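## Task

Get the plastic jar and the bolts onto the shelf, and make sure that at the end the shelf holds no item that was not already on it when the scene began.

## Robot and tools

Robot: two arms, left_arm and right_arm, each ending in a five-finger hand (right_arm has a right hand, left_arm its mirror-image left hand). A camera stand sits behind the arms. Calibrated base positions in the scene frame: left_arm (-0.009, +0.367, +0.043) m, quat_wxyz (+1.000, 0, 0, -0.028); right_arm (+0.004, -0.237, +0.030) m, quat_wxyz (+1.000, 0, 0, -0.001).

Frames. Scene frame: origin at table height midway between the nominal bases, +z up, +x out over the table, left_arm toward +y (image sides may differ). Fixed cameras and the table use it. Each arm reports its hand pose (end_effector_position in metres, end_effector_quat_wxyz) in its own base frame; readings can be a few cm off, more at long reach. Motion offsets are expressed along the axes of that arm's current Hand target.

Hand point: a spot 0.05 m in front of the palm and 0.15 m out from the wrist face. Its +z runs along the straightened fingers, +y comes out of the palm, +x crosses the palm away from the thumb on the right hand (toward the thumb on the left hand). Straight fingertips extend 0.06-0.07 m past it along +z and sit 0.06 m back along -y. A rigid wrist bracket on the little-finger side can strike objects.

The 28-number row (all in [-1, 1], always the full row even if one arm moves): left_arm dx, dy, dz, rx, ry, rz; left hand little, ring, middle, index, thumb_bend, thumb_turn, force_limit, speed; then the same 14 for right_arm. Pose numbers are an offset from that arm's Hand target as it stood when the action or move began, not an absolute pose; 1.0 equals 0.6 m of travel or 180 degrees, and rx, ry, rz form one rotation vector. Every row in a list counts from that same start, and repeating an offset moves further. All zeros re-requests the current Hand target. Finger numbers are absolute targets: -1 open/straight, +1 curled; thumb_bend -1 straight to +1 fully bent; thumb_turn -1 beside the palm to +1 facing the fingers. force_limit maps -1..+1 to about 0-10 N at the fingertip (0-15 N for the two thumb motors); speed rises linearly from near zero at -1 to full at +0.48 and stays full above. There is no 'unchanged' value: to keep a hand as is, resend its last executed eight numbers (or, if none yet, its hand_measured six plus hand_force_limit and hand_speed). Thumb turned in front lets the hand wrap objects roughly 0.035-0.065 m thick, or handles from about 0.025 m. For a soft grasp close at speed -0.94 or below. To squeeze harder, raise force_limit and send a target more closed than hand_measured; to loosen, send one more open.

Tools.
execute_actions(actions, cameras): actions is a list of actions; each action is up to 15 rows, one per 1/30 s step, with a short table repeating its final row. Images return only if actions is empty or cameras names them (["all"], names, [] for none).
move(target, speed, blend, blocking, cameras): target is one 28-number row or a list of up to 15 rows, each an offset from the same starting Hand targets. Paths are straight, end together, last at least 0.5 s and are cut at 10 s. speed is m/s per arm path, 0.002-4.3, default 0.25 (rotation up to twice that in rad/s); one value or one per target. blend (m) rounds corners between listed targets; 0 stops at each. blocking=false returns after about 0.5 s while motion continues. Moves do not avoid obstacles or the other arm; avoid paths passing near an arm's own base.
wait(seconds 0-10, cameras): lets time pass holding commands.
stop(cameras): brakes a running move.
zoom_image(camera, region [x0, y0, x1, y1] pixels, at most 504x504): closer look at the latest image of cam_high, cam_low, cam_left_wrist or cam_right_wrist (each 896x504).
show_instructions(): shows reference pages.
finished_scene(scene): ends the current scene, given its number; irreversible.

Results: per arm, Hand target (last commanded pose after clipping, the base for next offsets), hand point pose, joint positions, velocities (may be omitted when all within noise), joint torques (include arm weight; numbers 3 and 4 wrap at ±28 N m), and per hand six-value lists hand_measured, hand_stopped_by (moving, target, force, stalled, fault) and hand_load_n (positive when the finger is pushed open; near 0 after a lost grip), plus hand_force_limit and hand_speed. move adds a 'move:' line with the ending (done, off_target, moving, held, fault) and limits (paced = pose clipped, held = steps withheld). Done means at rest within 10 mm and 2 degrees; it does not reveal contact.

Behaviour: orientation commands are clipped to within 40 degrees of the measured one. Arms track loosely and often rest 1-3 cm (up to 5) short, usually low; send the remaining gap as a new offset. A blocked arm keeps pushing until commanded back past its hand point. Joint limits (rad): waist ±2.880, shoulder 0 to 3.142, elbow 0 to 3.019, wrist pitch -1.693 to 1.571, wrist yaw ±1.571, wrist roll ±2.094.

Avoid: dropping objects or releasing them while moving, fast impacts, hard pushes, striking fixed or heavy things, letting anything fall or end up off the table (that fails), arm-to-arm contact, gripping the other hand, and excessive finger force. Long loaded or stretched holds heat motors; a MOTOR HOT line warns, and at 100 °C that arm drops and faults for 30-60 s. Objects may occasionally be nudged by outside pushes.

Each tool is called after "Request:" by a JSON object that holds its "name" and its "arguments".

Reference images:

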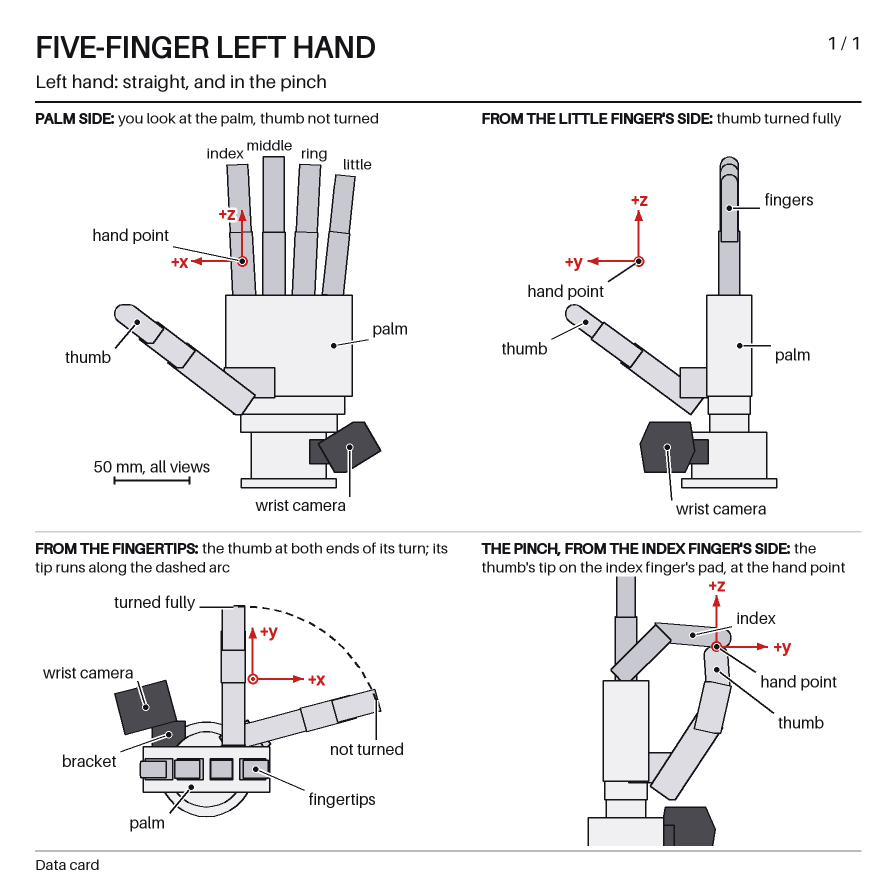

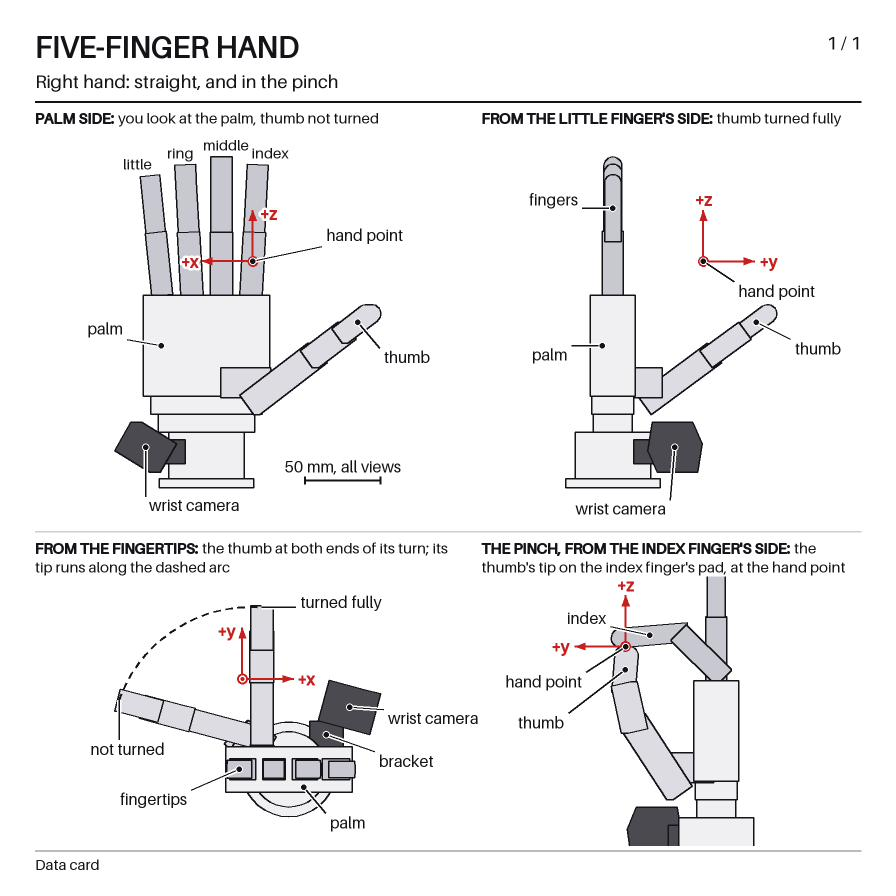

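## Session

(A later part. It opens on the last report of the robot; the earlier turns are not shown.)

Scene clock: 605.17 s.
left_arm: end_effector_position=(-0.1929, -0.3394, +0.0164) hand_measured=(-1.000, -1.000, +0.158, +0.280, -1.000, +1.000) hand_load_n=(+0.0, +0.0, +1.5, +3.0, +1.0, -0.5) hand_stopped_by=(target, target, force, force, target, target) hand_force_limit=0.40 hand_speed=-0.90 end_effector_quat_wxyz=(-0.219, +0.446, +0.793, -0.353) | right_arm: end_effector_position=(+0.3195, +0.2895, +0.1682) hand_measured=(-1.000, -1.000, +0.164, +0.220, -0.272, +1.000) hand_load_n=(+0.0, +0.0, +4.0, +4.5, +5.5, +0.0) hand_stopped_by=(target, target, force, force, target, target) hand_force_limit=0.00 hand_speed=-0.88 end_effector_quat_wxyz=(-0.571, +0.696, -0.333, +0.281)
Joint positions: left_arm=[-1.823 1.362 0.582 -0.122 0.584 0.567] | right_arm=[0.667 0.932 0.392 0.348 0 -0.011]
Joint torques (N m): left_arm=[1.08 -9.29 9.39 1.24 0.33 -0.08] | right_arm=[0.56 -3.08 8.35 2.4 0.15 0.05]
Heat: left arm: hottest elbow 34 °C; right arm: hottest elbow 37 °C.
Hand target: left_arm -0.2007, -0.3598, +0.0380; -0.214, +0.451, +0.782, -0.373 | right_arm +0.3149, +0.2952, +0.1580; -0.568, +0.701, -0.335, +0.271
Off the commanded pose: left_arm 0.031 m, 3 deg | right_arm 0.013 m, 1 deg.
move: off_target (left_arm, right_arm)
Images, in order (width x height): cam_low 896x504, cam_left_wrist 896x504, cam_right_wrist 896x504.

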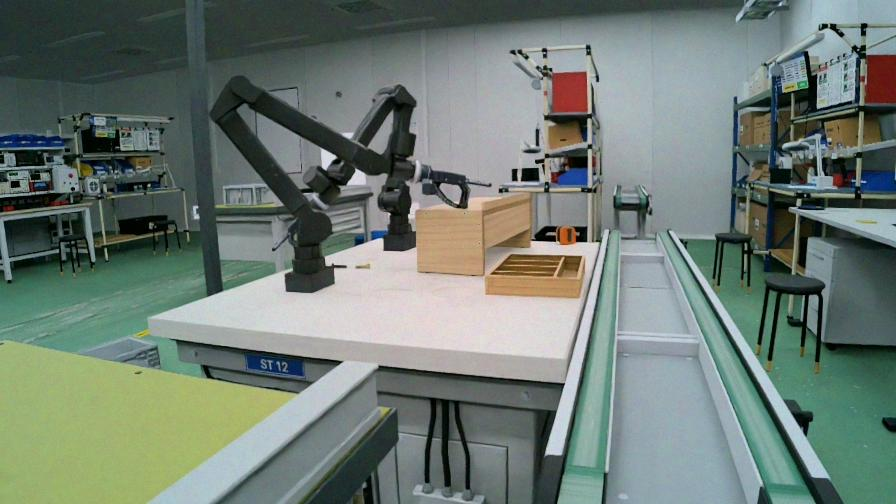

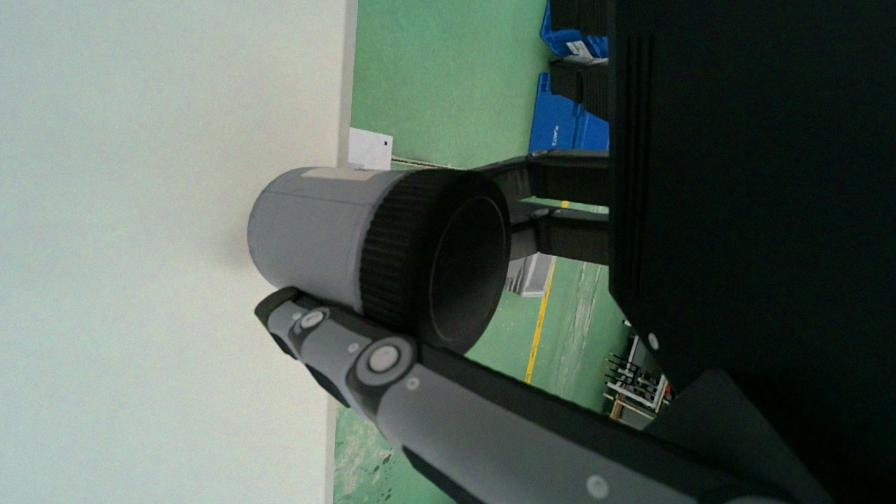

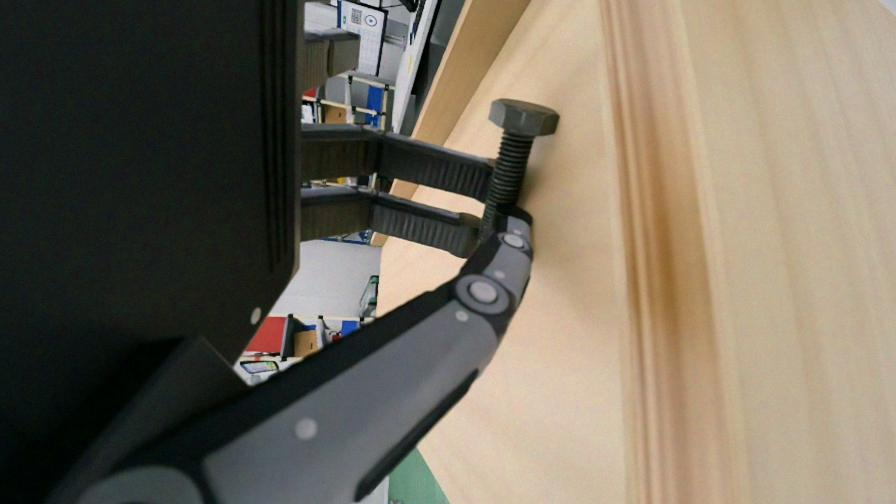

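Request:
{"name": "move", "arguments": {"target": [0,0,0,0,0,0,-1,-1,0.8,0.8,-1,1,0.4,-0.9,0,0,0,0,0,0,-1,-1,-0.15,-0.15,-0.27,1,0,-0.7], "speed": 0.04, "cameras": ["cam_low","cam_left_wrist","cam_high","cam_right_wrist"]}}

Request:
{"name": "zoom_image", "arguments": {"camera": "cam_high", "region": [660, 190, 780, 290]}}

Scene clock: 611.27 s.
left_arm: end_effector_position=(-0.1928, -0.3394, +0.0164) hand_measured=(-1.000, -1.000, +0.174, +0.306, -1.000, +1.000) hand_load_n=(+0.5, +0.0, +6.5, +8.0, +2.0, -1.5) hand_stopped_by=(target, target, force, force, target, target) hand_force_limit=0.40 hand_speed=-0.90 end_effector_quat_wxyz=(-0.219, +0.446, +0.793, -0.353) | right_arm: end_effector_position=(+0.3195, +0.2894, +0.1674) hand_measured=(-1.000, -1.000, -0.150, -0.150, -0.270, +1.000) hand_load_n=(+0.0, +0.0, +0.0, +0.0, -0.5, -0.5) hand_stopped_by=(target, target, target, target, target, target) hand_force_limit=0.00 hand_speed=-0.70 end_effector_quat_wxyz=(-0.571, +0.696, -0.333, +0.281)
Joint positions: left_arm=[-1.823 1.362 0.582 -0.122 0.583 0.567] | right_arm=[0.667 0.933 0.391 0.349 0 -0.011]
Joint torques (N m): left_arm=[0.85 -9.47 9.43 1.24 0.34 -0.1] | right_arm=[0.62 -3.31 8.38 2.37 0.14 0.06]
Heat: left arm: hottest elbow 34 °C; right arm: hottest elbow 37 °C.
Hand target: left_arm -0.2007, -0.3598, +0.0380; -0.214, +0.451, +0.782, -0.373 | right_arm +0.3148, +0.2951, +0.1578; -0.568, +0.701, -0.335, +0.271
Off the commanded pose: left_arm 0.031 m, 3 deg | right_arm 0.012 m, 1 deg.
move: off_target (left_arm, right_arm)

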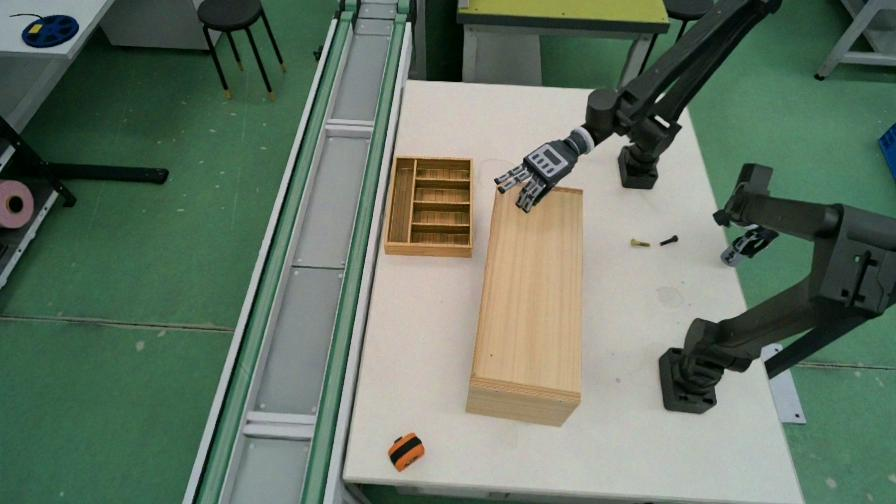

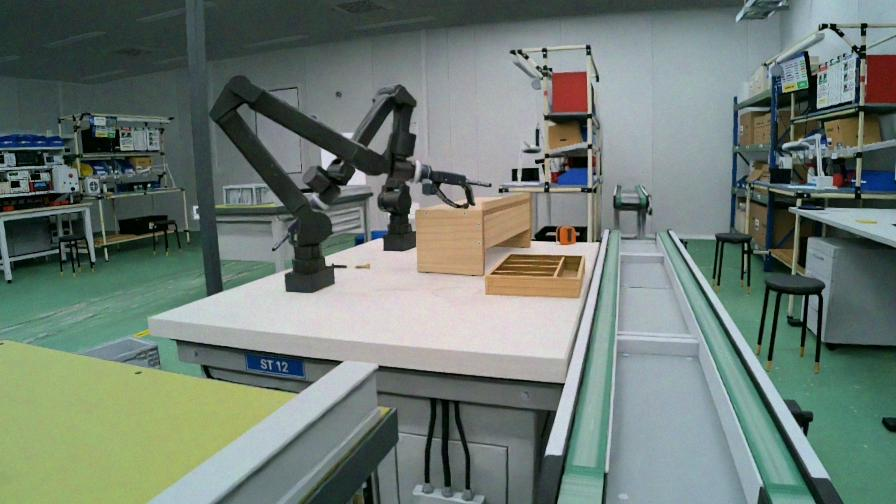

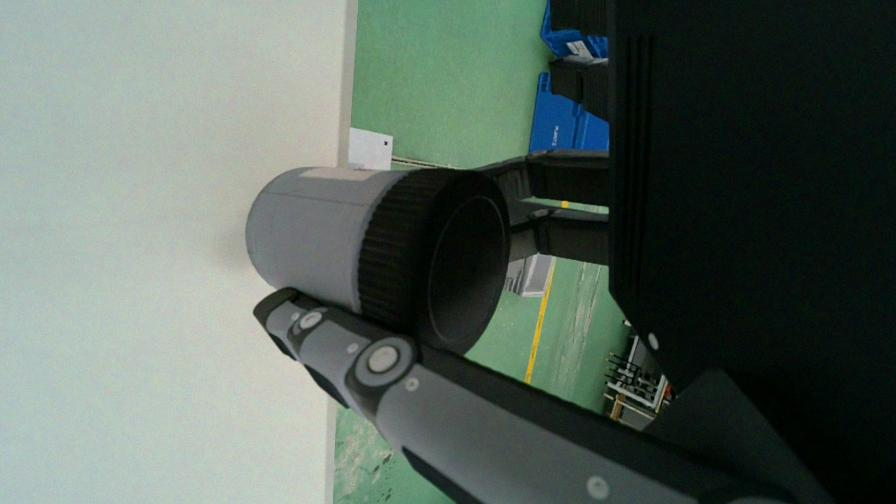

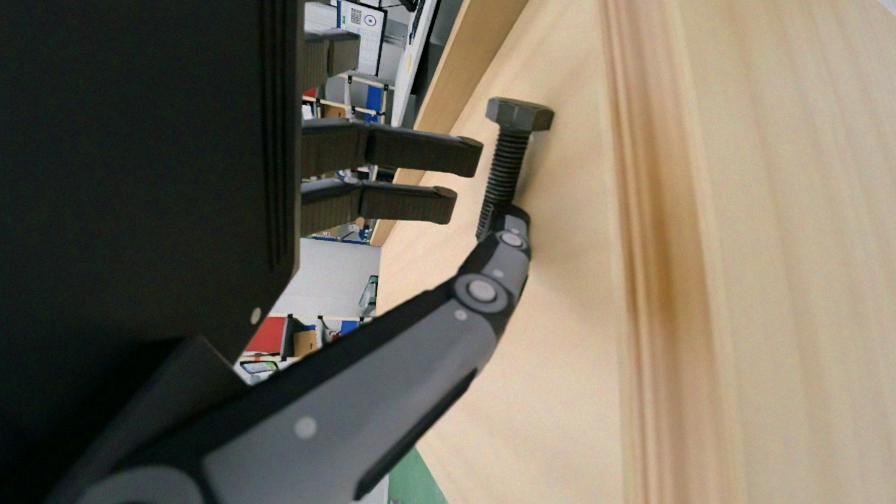

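Scaled by 4.200.

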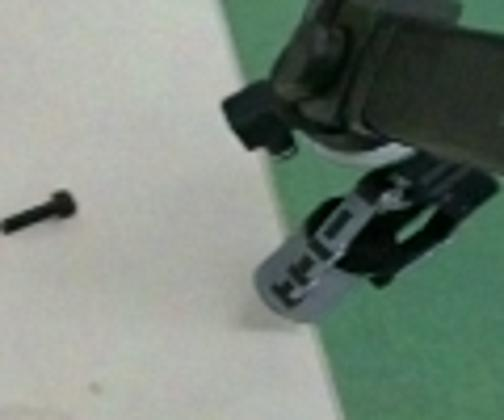

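Request:
{"name": "move", "arguments": {"target": [[0,-0.0648,-0.0524,0,0,0,-1,-1,0.8,0.8,-1,1,0.4,-0.9,0,-0.0815,-0.0173,0,0,0,-1,-1,-0.4,-0.4,-0.27,1,0,-0.5],[0,-0.2098,-0.1698,0,0,0,-1,-1,0.8,0.8,-1,1,0.4,-0.9,0.0038,-0.2245,-0.0833,0,0,0,-1,-1,-0.4,-0.4,-0.27,1,0,-0.5],[0,-0.2098,-0.1698,0,0,0,-1,-1,0.8,0.8,-1,1,0.4,-0.9,0.4368,-0.3613,-0.4043,0,0.2114,0.0448,-1,-1,-0.4,-0.4,-0.27,1,0,-0.5]], "speed": [0.08,0.15,0.25], "blend": [0,0.05,0], "cameras": ["cam_low","cam_left_wrist","cam_high"]}}

Request:
{"name": "zoom_image", "arguments": {"camera": "cam_high", "region": [460, 150, 760, 300]}}

Scene clock: 632.30 s.
left_arm: end_effector_position=(-0.1943, -0.3454, +0.1698) hand_measured=(-1.000, -1.000, +0.174, +0.306, -1.000, +1.000) hand_load_n=(+0.0, +0.0, +6.5, +8.5, +2.0, -1.5) hand_stopped_by=(target, target, force, force, target, target) hand_force_limit=0.40 hand_speed=-0.90 end_effector_quat_wxyz=(-0.220, +0.446, +0.794, -0.349) | right_arm: end_effector_position=(+0.3305, -0.0239, +0.3926) hand_measured=(-1.000, -1.000, -0.400, -0.400, -0.270, +1.000) hand_load_n=(+0.0, +0.0, +0.0, +0.0, +0.0, +0.0) hand_stopped_by=(target, target, target, target, target, target) hand_force_limit=0.00 hand_speed=-0.50 end_effector_quat_wxyz=(-0.445, +0.554, -0.561, +0.425)
Joint positions: left_arm=[-1.823 1.128 0.859 -0.642 0.583 0.567] | right_arm=[-0.359 0.558 0.899 -0.604 -0.364 -0.065]
Joint torques (N m): left_arm=[0.91 -8.06 12.01 1.21 0.34 -0.1] | right_arm=[-1.96 -0.09 13.26 1.47 -0.21 -0.18]
Heat: left arm: hottest elbow 34 °C; right arm: hottest elbow 37 °C.
Hand target: left_arm -0.2009, -0.3597, +0.1999; -0.214, +0.451, +0.782, -0.373 | right_arm +0.3303, -0.0298, +0.4201; -0.446, +0.550, -0.549, +0.444
Off the commanded pose: left_arm 0.034 m, 3 deg | right_arm 0.028 m, 3 deg.
move: off_target (left_arm, right_arm)
Images, in order (width x height): cam_high 896x504, cam_low 896x504, cam_left_wrist 896x504.

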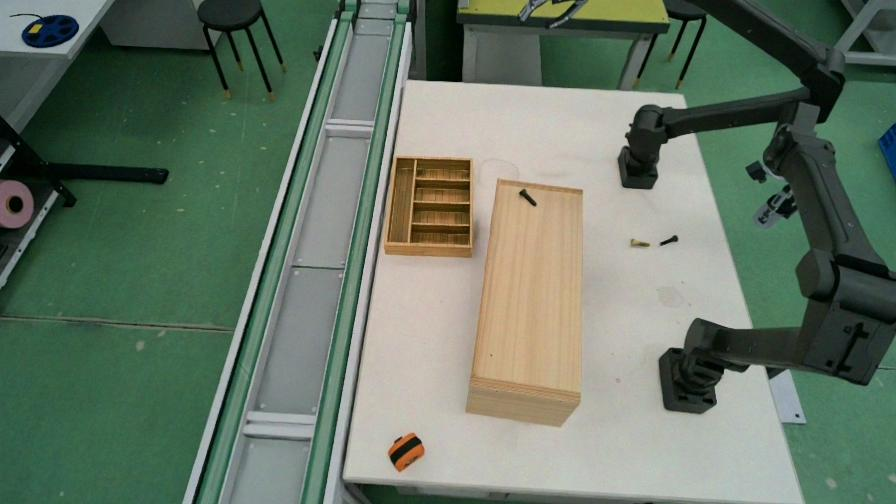

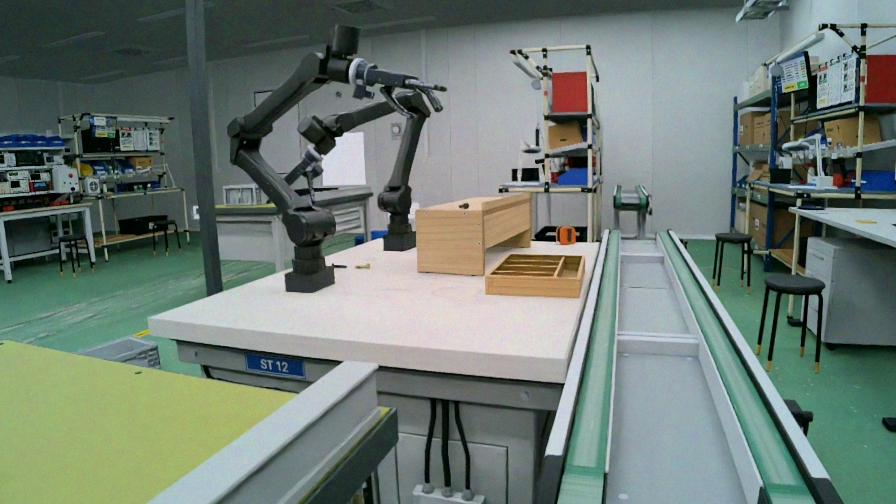

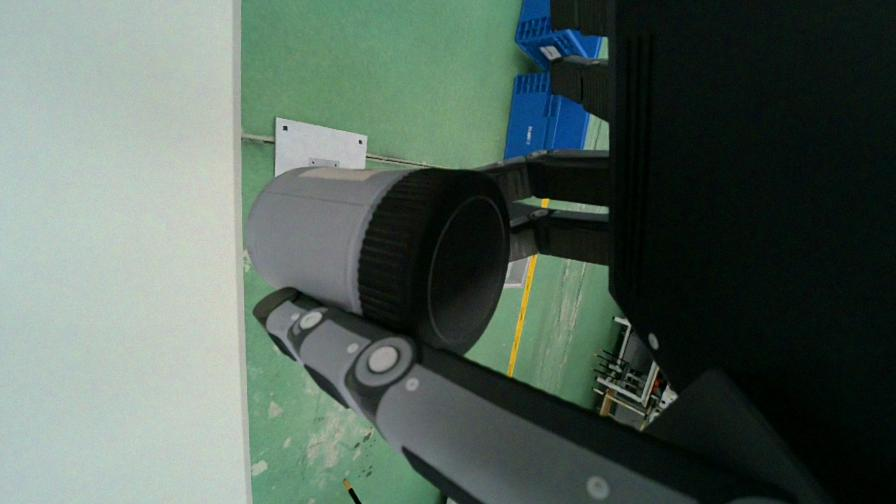

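Scaled by 1.680.

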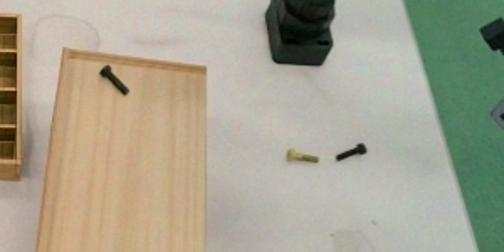

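Request:
{"name": "move", "arguments": {"target": [[-0.0747,0.0913,-0.2192,0,-0.1727,-0.1398,-1,-1,0.8,0.8,-1,1,0.4,-0.9,0,0,0,0,0,0,-1,-1,-0.4,-0.4,-0.27,1,0,-0.5],[-0.233,0.225,-0.4638,0,-0.3238,-0.2621,-1,-1,0.8,0.8,-1,1,0.4,-0.9,0,0,0,0,0,0,-1,-1,-0.4,-0.4,-0.27,1,0,-0.5],[-0.2325,0.4163,-0.7797,0,-0.4748,-0.3844,-1,-1,0.8,0.8,-1,1,0.4,-0.9,0,0,0,0,0,0,-1,-1,-0.4,-0.4,-0.27,1,0,-0.5],[-0.0775,0.5352,-0.9262,0,-0.6043,-0.4892,-1,-1,0.8,0.8,-1,1,0.4,-0.9,0,0,0,0,0,0,-1,-1,-0.4,-0.4,-0.27,1,0,-0.5]], "speed": 0.2, "blend": [0.05,0.06,0.06,0], "cameras": ["all"]}}

Scene clock: 652.63 s.
left_arm: end_effector_position=(+0.3607, -0.0839, +0.2691) hand_measured=(-1.000, -1.000, +0.174, +0.306, -1.000, +1.000) hand_load_n=(+0.0, +0.0, +6.5, +8.5, +2.0, -1.5) hand_stopped_by=(target, target, force, force, target, target) hand_force_limit=0.40 hand_speed=-0.90 end_effector_quat_wxyz=(+0.258, -0.582, +0.706, -0.312) | right_arm: end_effector_position=(+0.3305, -0.0238, +0.3925) hand_measured=(-1.000, -1.000, -0.400, -0.400, -0.270, +1.000) hand_load_n=(+0.0, +0.0, +0.0, +0.0, +0.0, +0.0) hand_stopped_by=(target, target, target, target, target, target) hand_force_limit=0.00 hand_speed=-0.50 end_effector_quat_wxyz=(-0.445, +0.554, -0.561, +0.425)
Joint positions: left_arm=[-0.127 0.877 0.953 -0.815 0.046 0.045] | right_arm=[-0.359 0.558 0.899 -0.604 -0.365 -0.066]
Joint torques (N m): left_arm=[2.14 -4.54 12.19 2.06 0.04 -0.17] | right_arm=[-2.08 -0.15 13.23 1.5 -0.2 -0.19]
Heat: left arm: hottest elbow 38 °C; right arm: hottest elbow 40 °C.
Hand target: left_arm +0.3710, -0.0822, +0.3001; +0.277, -0.580, +0.691, -0.331 | right_arm +0.3303, -0.0298, +0.4201; -0.446, +0.550, -0.549, +0.444
Off the commanded pose: left_arm 0.033 m, 3 deg | right_arm 0.028 m, 3 deg.
move: off_target (left_arm, right_arm)

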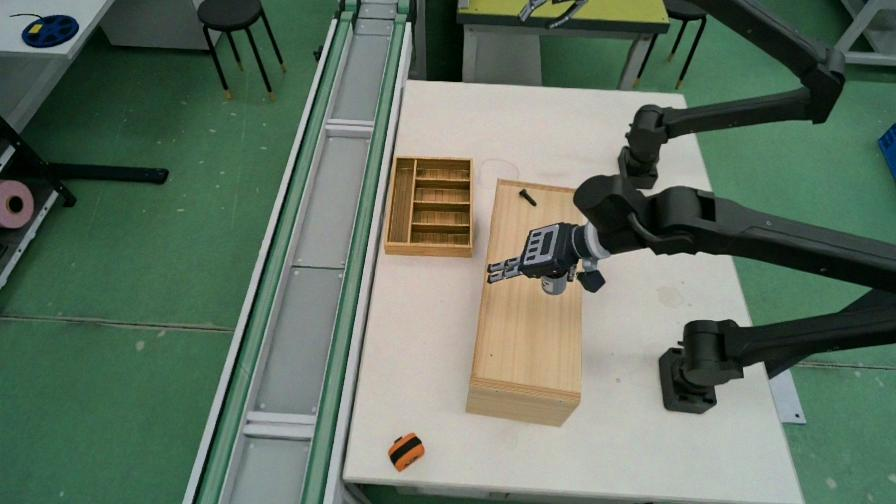

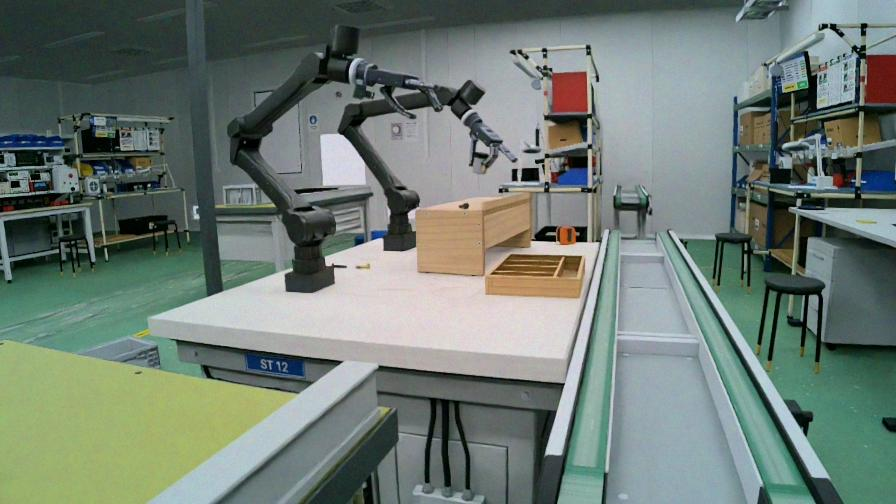

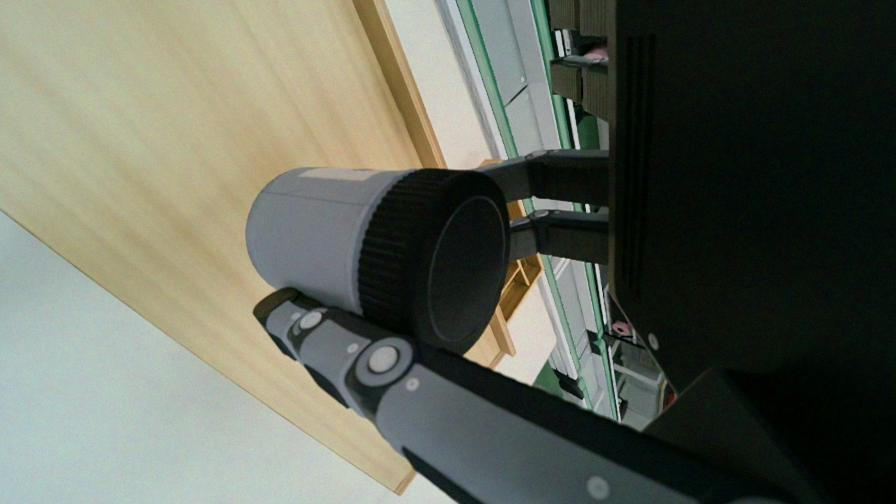

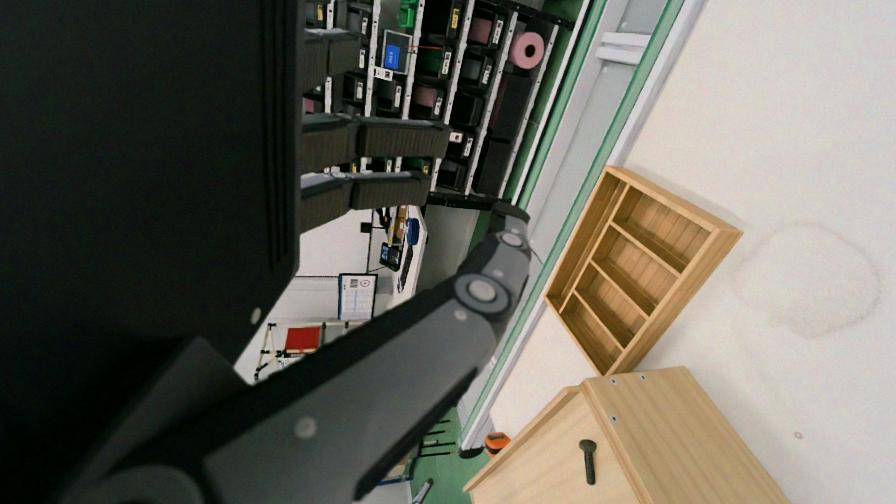

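Request:
{"name": "move", "arguments": {"target": [0,0.1489,0.1206,0,0,0,-1,-1,0.8,0.8,-1,1,0.4,-0.9,0,0,0,0,0,0,-1,-1,-0.4,-0.4,-0.27,1,0,-0.5], "speed": 0.12}}

Request:
{"name": "move", "arguments": {"target": [0,0.0104,0.0084,0,0,0,-1,-1,0.8,0.8,-1,1,0.4,-0.9,0,0,0,0,0,0,-1,-1,-0.4,-0.4,-0.27,1,0,-0.5], "speed": 0.04, "cameras": ["cam_low","cam_left_wrist"]}}

Request:
{"name": "zoom_image", "arguments": {"camera": "cam_low", "region": [410, 120, 550, 250]}}

Scene clock: 658.87 s.
left_arm: end_effector_position=(+0.3660, -0.0845, +0.1865) hand_measured=(-1.000, -1.000, +0.174, +0.306, -1.000, +1.000) hand_load_n=(+0.0, +0.0, +6.5, +8.5, +2.0, -1.5) hand_stopped_by=(target, target, force, force, target, target) hand_force_limit=0.40 hand_speed=-0.90 end_effector_quat_wxyz=(+0.274, -0.575, +0.698, -0.328) | right_arm: end_effector_position=(+0.3305, -0.0238, +0.3925) hand_measured=(-1.000, -1.000, -0.400, -0.400, -0.270, +1.000) hand_load_n=(+0.0, +0.0, +0.0, +0.0, +0.0, +0.0) hand_stopped_by=(target, target, target, target, target, target) hand_force_limit=0.00 hand_speed=-0.50 end_effector_quat_wxyz=(-0.445, +0.554, -0.561, +0.425)
Joint positions: left_arm=[-0.127 0.871 0.712 -0.531 0.046 0.044] | right_arm=[-0.359 0.558 0.899 -0.604 -0.365 -0.066]
Joint torques (N m): left_arm=[2.14 -3.08 8.32 3.17 0 -0.16] | right_arm=[-1.96 -0.21 13.2 1.47 -0.21 -0.18]
Heat: left arm: hottest elbow 38 °C; right arm: hottest elbow 41 °C.
Hand target: left_arm +0.3712, -0.0823, +0.1852; +0.277, -0.580, +0.691, -0.331 | right_arm +0.3303, -0.0298, +0.4201; -0.446, +0.550, -0.549, +0.444
Off the commanded pose: left_arm 0.006 m, 1 deg | right_arm 0.028 m, 3 deg.
move: off_target (right_arm)

Scene clock: 659.73 s.
left_arm: end_effector_position=(+0.3679, -0.0847, +0.1834) hand_measured=(-1.000, -1.000, +0.174, +0.306, -1.000, +1.000) hand_load_n=(+0.0, +0.0, +6.5, +8.0, +2.0, -1.5) hand_stopped_by=(target, target, force, force, target, target) hand_force_limit=0.40 hand_speed=-0.90 end_effector_quat_wxyz=(+0.277, -0.574, +0.696, -0.332) | right_arm: end_effector_position=(+0.3305, -0.0238, +0.3925) hand_measured=(-1.000, -1.000, -0.400, -0.400, -0.270, +1.000) hand_load_n=(+0.0, +0.0, -0.5, +0.0, +0.0, +0.0) hand_stopped_by=(target, target, target, target, target, target) hand_force_limit=0.00 hand_speed=-0.50 end_effector_quat_wxyz=(-0.445, +0.554, -0.561, +0.425)
Joint positions: left_arm=[-0.127 0.871 0.699 -0.505 0.046 0.043] | right_arm=[-0.359 0.558 0.899 -0.604 -0.365 -0.066]
Joint torques (N m): left_arm=[1.79 -2.78 7.9 3.08 0 -0.16] | right_arm=[-2.02 -0.15 13.26 1.51 -0.2 -0.2]
Heat: left arm: hottest elbow 38 °C; right arm: hottest elbow 41 °C.
Hand target: left_arm +0.3712, -0.0822, +0.1771; +0.277, -0.580, +0.691, -0.331 | right_arm +0.3303, -0.0298, +0.4201; -0.446, +0.550, -0.549, +0.444
Off the commanded pose: left_arm 0.007 m, 1 deg | right_arm 0.028 m, 3 deg.
move: off_target (right_arm)
Images, in order (width x height): cam_low 896x504, cam_left_wrist 896x504.

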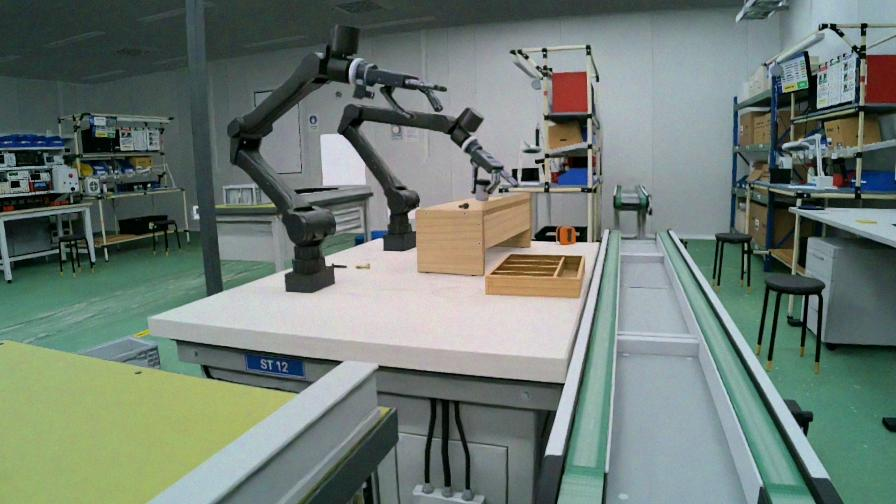

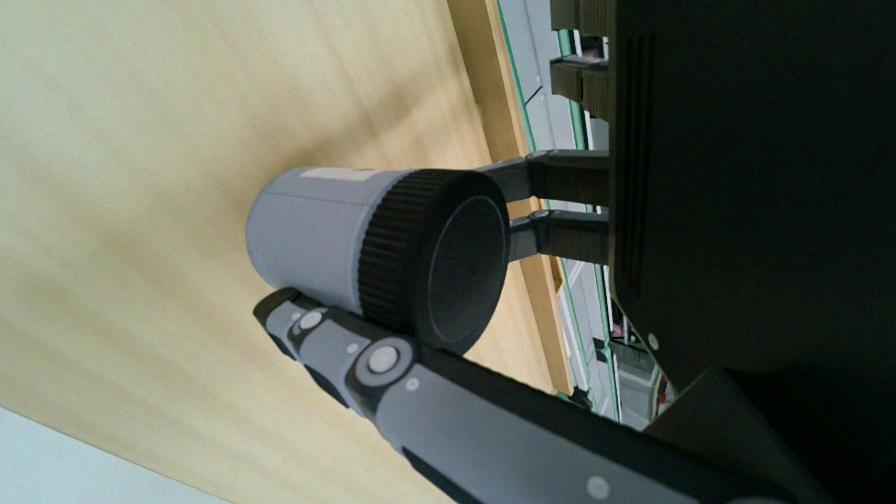

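Scaled by 3.600.

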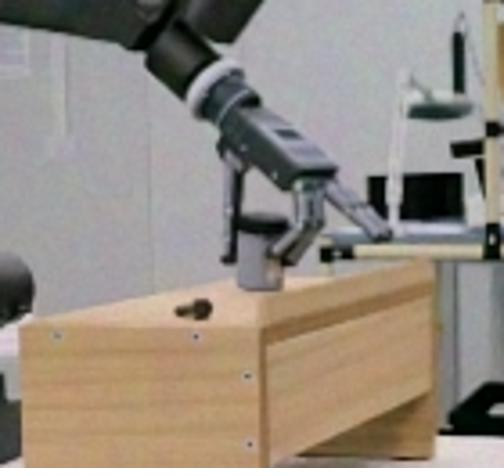

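Request:
{"name": "move", "arguments": {"target": [[0,0.0065,0.0052,0,0,0,-1,-1,0.8,0.8,-1,1,0.4,-0.9,0,0,0,0,0,0,-1,-1,-0.4,-0.4,-0.27,1,0,-0.5],[0,0.0065,0.0052,0,0,0,-1,-1,-0.5,-0.5,-1,1,0.4,-0.7,0,0,0,0,0,0,-1,-1,-0.4,-0.4,-0.27,1,0,-0.5]], "speed": 0.04}}

Request:
{"name": "move", "arguments": {"target": [0,-0.1425,-0.1153,0,0,0,-1,-1,-0.5,-0.5,-1,1,0.4,-0.7,0,0,0,0,0,0,-1,-1,-0.4,-0.4,-0.27,1,0,-0.5], "speed": 0.1, "cameras": ["cam_low","cam_left_wrist","cam_high"]}}

Request:
{"name": "zoom_image", "arguments": {"camera": "cam_high", "region": [460, 150, 760, 300]}}

Scene clock: 667.60 s.
left_arm: end_effector_position=(+0.3686, -0.0849, +0.1795) hand_measured=(-1.000, -1.000, -0.500, -0.500, -1.000, +1.000) hand_load_n=(+0.0, +0.0, +0.0, +0.0, +0.0, +0.0) hand_stopped_by=(target, target, target, target, target, target) hand_force_limit=0.40 hand_speed=-0.70 end_effector_quat_wxyz=(+0.278, -0.574, +0.694, -0.334) | right_arm: end_effector_position=(+0.3305, -0.0238, +0.3925) hand_measured=(-1.000, -1.000, -0.400, -0.400, -0.270, +1.000) hand_load_n=(+0.0, +0.0, +0.0, +0.0, +0.0, +0.0) hand_stopped_by=(target, target, target, target, target, target) hand_force_limit=0.00 hand_speed=-0.50 end_effector_quat_wxyz=(-0.445, +0.554, -0.561, +0.425)
Joint positions: left_arm=[-0.127 0.873 0.687 -0.487 0.046 0.041] | right_arm=[-0.359 0.558 0.899 -0.604 -0.365 -0.066]
Joint torques (N m): left_arm=[1.79 -2.61 7.91 2.92 0.01 -0.17] | right_arm=[-1.79 -0.21 13.24 1.5 -0.2 -0.19]
Heat: left arm: hottest elbow 37 °C; right arm: hottest elbow 42 °C.
Hand target: left_arm +0.3712, -0.0823, +0.1721; +0.277, -0.580, +0.691, -0.331 | right_arm +0.3303, -0.0298, +0.4201; -0.446, +0.550, -0.549, +0.444
Off the commanded pose: left_arm 0.008 m, 1 deg | right_arm 0.028 m, 3 deg.
move: off_target (right_arm); target 2's new numbers were sent with left_arm's hand 0.011 m and 1 deg from that target

Scene clock: 669.37 s.
left_arm: end_effector_position=(+0.3626, -0.0841, +0.2559) hand_measured=(-1.000, -1.000, -0.500, -0.500, -1.000, +1.000) hand_load_n=(+0.0, +0.0, +0.0, +0.0, +0.0, +0.0) hand_stopped_by=(target, target, target, target, target, target) hand_force_limit=0.40 hand_speed=-0.70 end_effector_quat_wxyz=(+0.264, -0.580, +0.701, -0.319) | right_arm: end_effector_position=(+0.3305, -0.0238, +0.3925) hand_measured=(-1.000, -1.000, -0.400, -0.400, -0.270, +1.000) hand_load_n=(+0.0, +0.0, +0.0, +0.0, +0.0, +0.0) hand_stopped_by=(target, target, target, target, target, target) hand_force_limit=0.00 hand_speed=-0.50 end_effector_quat_wxyz=(-0.445, +0.554, -0.561, +0.425)
Joint positions: left_arm=[-0.127 0.866 0.904 -0.756 0.046 0.041] | right_arm=[-0.359 0.558 0.899 -0.604 -0.365 -0.066]
Joint torques (N m): left_arm=[2.02 -4.07 12.18 1.51 0.03 -0.13] | right_arm=[-2.02 -0.15 13.23 1.48 -0.2 -0.18]
Heat: left arm: hottest elbow 38 °C; right arm: hottest elbow 42 °C.
Hand target: left_arm +0.3711, -0.0821, +0.2822; +0.277, -0.580, +0.691, -0.331 | right_arm +0.3303, -0.0298, +0.4201; -0.446, +0.550, -0.549, +0.444
Off the commanded pose: left_arm 0.028 m, 2 deg | right_arm 0.028 m, 3 deg.
move: off_target (left_arm, right_arm)
Images, in order (width x height): cam_high 896x504, cam_low 896x504, cam_left_wrist 896x504.

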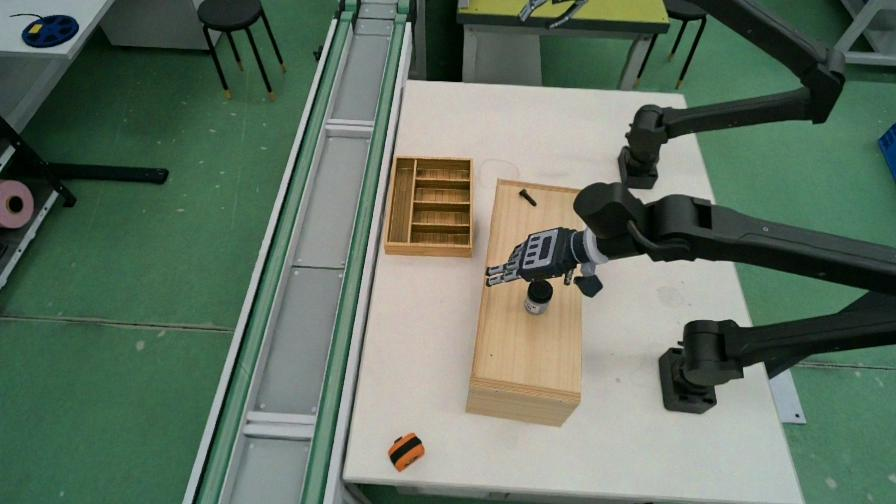

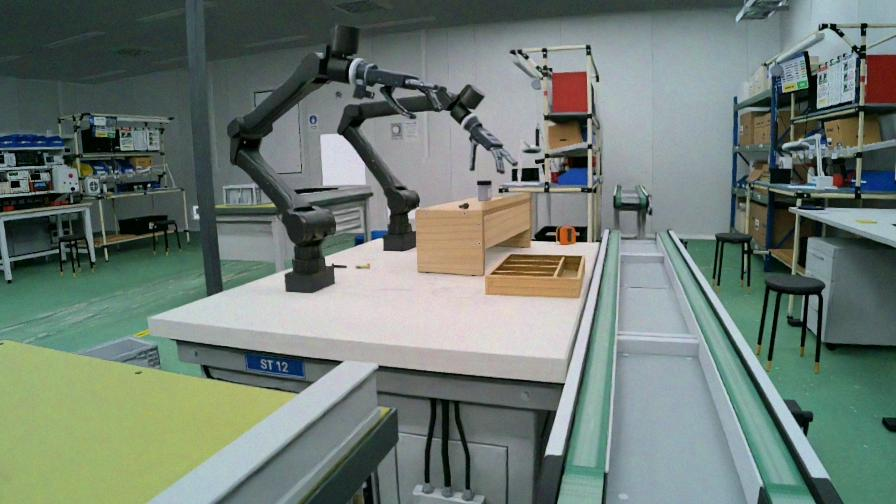

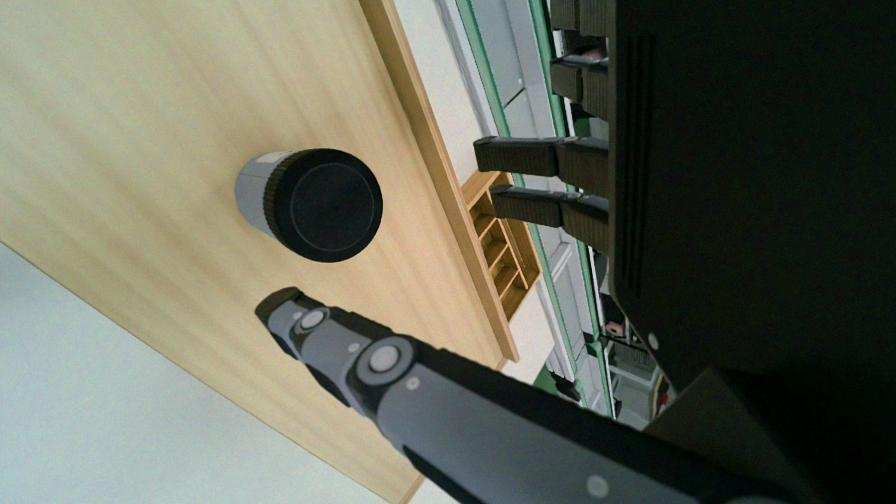

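Scaled by 1.680.

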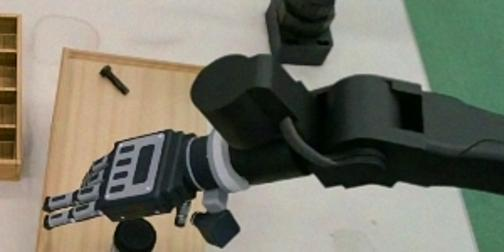

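Request:
{"name": "move", "arguments": {"target": [[0.2855,0.0423,-0.0993,0,0.1511,0.1223,-1,-1,-0.2,-0.2,-0.27,1,0,-0.3,0,0,0,0,0,0,-1,-1,-0.4,-0.4,-0.27,1,0,-0.5],[0.5575,0.577,-0.1243,0.1164,0.4621,0.2204,-1,-1,-0.2,-0.2,-0.27,1,0,-0.3,0,0,0,0,0,0,-1,-1,-0.4,-0.4,-0.27,1,0,-0.5]], "speed": 0.25, "blend": [0.06,0], "cameras": ["cam_high","cam_left_wrist"]}}

Request:
{"name": "zoom_image", "arguments": {"camera": "cam_high", "region": [600, 200, 720, 280]}}

Request:
{"name": "zoom_image", "arguments": {"camera": "cam_left_wrist", "region": [100, 130, 450, 380]}}

Scene clock: 693.33 s.
left_arm: end_effector_position=(+0.0466, -0.3663, +0.0649) hand_measured=(-1.000, -1.000, -0.200, -0.200, -0.270, +1.000) hand_load_n=(+0.0, -0.5, +0.0, +0.0, +0.0, +0.0) hand_stopped_by=(target, target, target, target, target, target) hand_force_limit=0.00 hand_speed=-0.30 end_effector_quat_wxyz=(-0.055, +0.079, +0.771, -0.629) | right_arm: end_effector_position=(+0.3305, -0.0238, +0.3925) hand_measured=(-1.000, -1.000, -0.400, -0.400, -0.270, +1.000) hand_load_n=(+0.0, -0.5, +0.0, +0.0, +0.0, +0.0) hand_stopped_by=(target, target, target, target, target, target) hand_force_limit=0.00 hand_speed=-0.50 end_effector_quat_wxyz=(-0.445, +0.554, -0.561, +0.425)
Joint positions: left_arm=[-1.062 1.22 0.196 0.76 0.681 0.184] | right_arm=[-0.359 0.558 0.899 -0.604 -0.365 -0.066]
Joint torques (N m): left_arm=[0.91 -3.31 4.6 3.03 0.24 -0.14] | right_arm=[-1.96 0.03 13.29 1.46 -0.2 -0.19]
Heat: left arm: hottest elbow 41 °C; right arm: hottest elbow 44 °C.
Hand target: left_arm +0.0416, -0.3641, +0.0602; -0.062, +0.078, +0.773, -0.627 | right_arm +0.3303, -0.0298, +0.4201; -0.446, +0.550, -0.549, +0.444
Off the commanded pose: left_arm 0.007 m, 1 deg | right_arm 0.028 m, 3 deg.
move: off_target (right_arm)
Images, in order (width x height): cam_high 896x504, cam_left_wrist 896x504.

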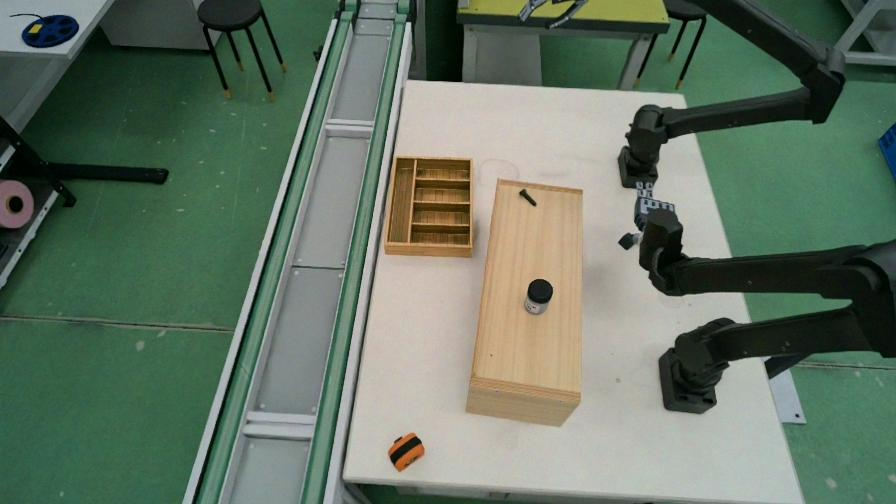

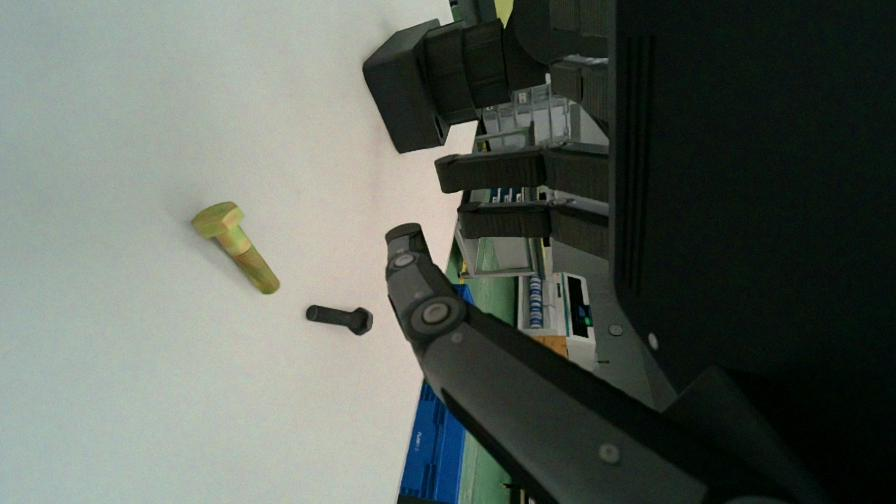

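Scaled by 4.200.

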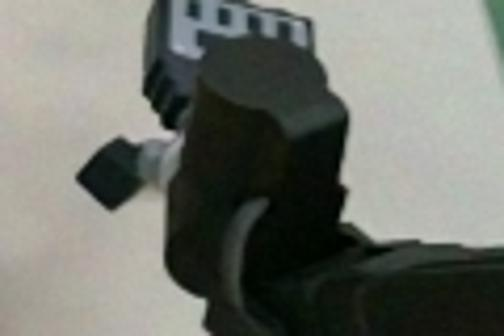

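Scaled by 1.440.

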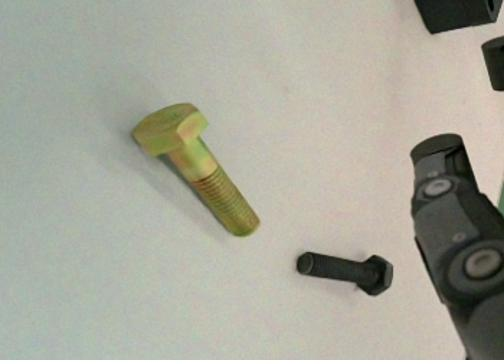

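Request:
{"name": "move", "arguments": {"target": [0.0117,0.1093,0.0145,0,0,0,-1,-1,-0.35,-0.35,-0.27,1,0,-0.4,0,0,0,0,0,0,-1,-1,-0.4,-0.4,-0.27,1,0,-0.5], "speed": 0.1, "cameras": ["cam_left_wrist"]}}

Scene clock: 727.40 s.
left_arm: end_effector_position=(+0.0418, -0.3610, -0.0022) hand_measured=(-1.000, -1.000, -0.350, -0.350, -0.270, +1.000) hand_load_n=(+0.0, +0.0, +0.0, +0.0, +0.0, +0.0) hand_stopped_by=(target, target, target, target, target, target) hand_force_limit=0.00 hand_speed=-0.40 end_effector_quat_wxyz=(-0.054, +0.079, +0.771, -0.629) | right_arm: end_effector_position=(+0.3305, -0.0238, +0.3925) hand_measured=(-1.000, -1.000, -0.400, -0.400, -0.270, +1.000) hand_load_n=(+0.0, +0.0, +0.0, +0.0, +0.0, +0.0) hand_stopped_by=(target, target, target, target, target, target) hand_force_limit=0.00 hand_speed=-0.50 end_effector_quat_wxyz=(-0.445, +0.554, -0.561, +0.425)
Joint positions: left_arm=[-1.07 1.698 0.152 1.284 0.672 0.181] | right_arm=[-0.359 0.558 0.899 -0.604 -0.365 -0.066]
Joint torques (N m): left_arm=[0.67 -5.3 1.07 3.11 0.24 -0.17] | right_arm=[-1.85 -0.15 13.22 1.48 -0.2 -0.18]
Heat: left arm: hottest elbow 35 °C; right arm: hottest elbow 46 °C.
Hand target: left_arm +0.0359, -0.3579, -0.0058; -0.062, +0.078, +0.773, -0.627 | right_arm +0.3303, -0.0298, +0.4201; -0.446, +0.550, -0.549, +0.444
Off the commanded pose: left_arm 0.008 m, 1 deg | right_arm 0.028 m, 3 deg.
move: off_target (right_arm)
Images, in order (width x height): cam_left_wrist 896x504.

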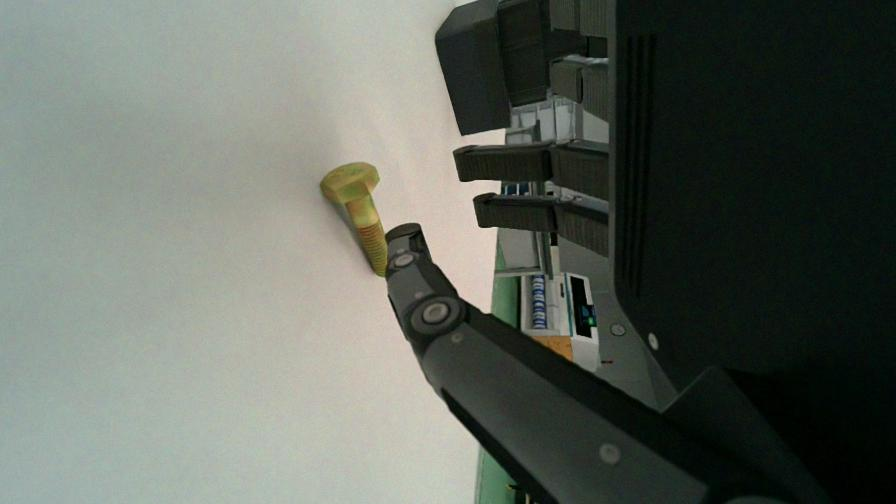

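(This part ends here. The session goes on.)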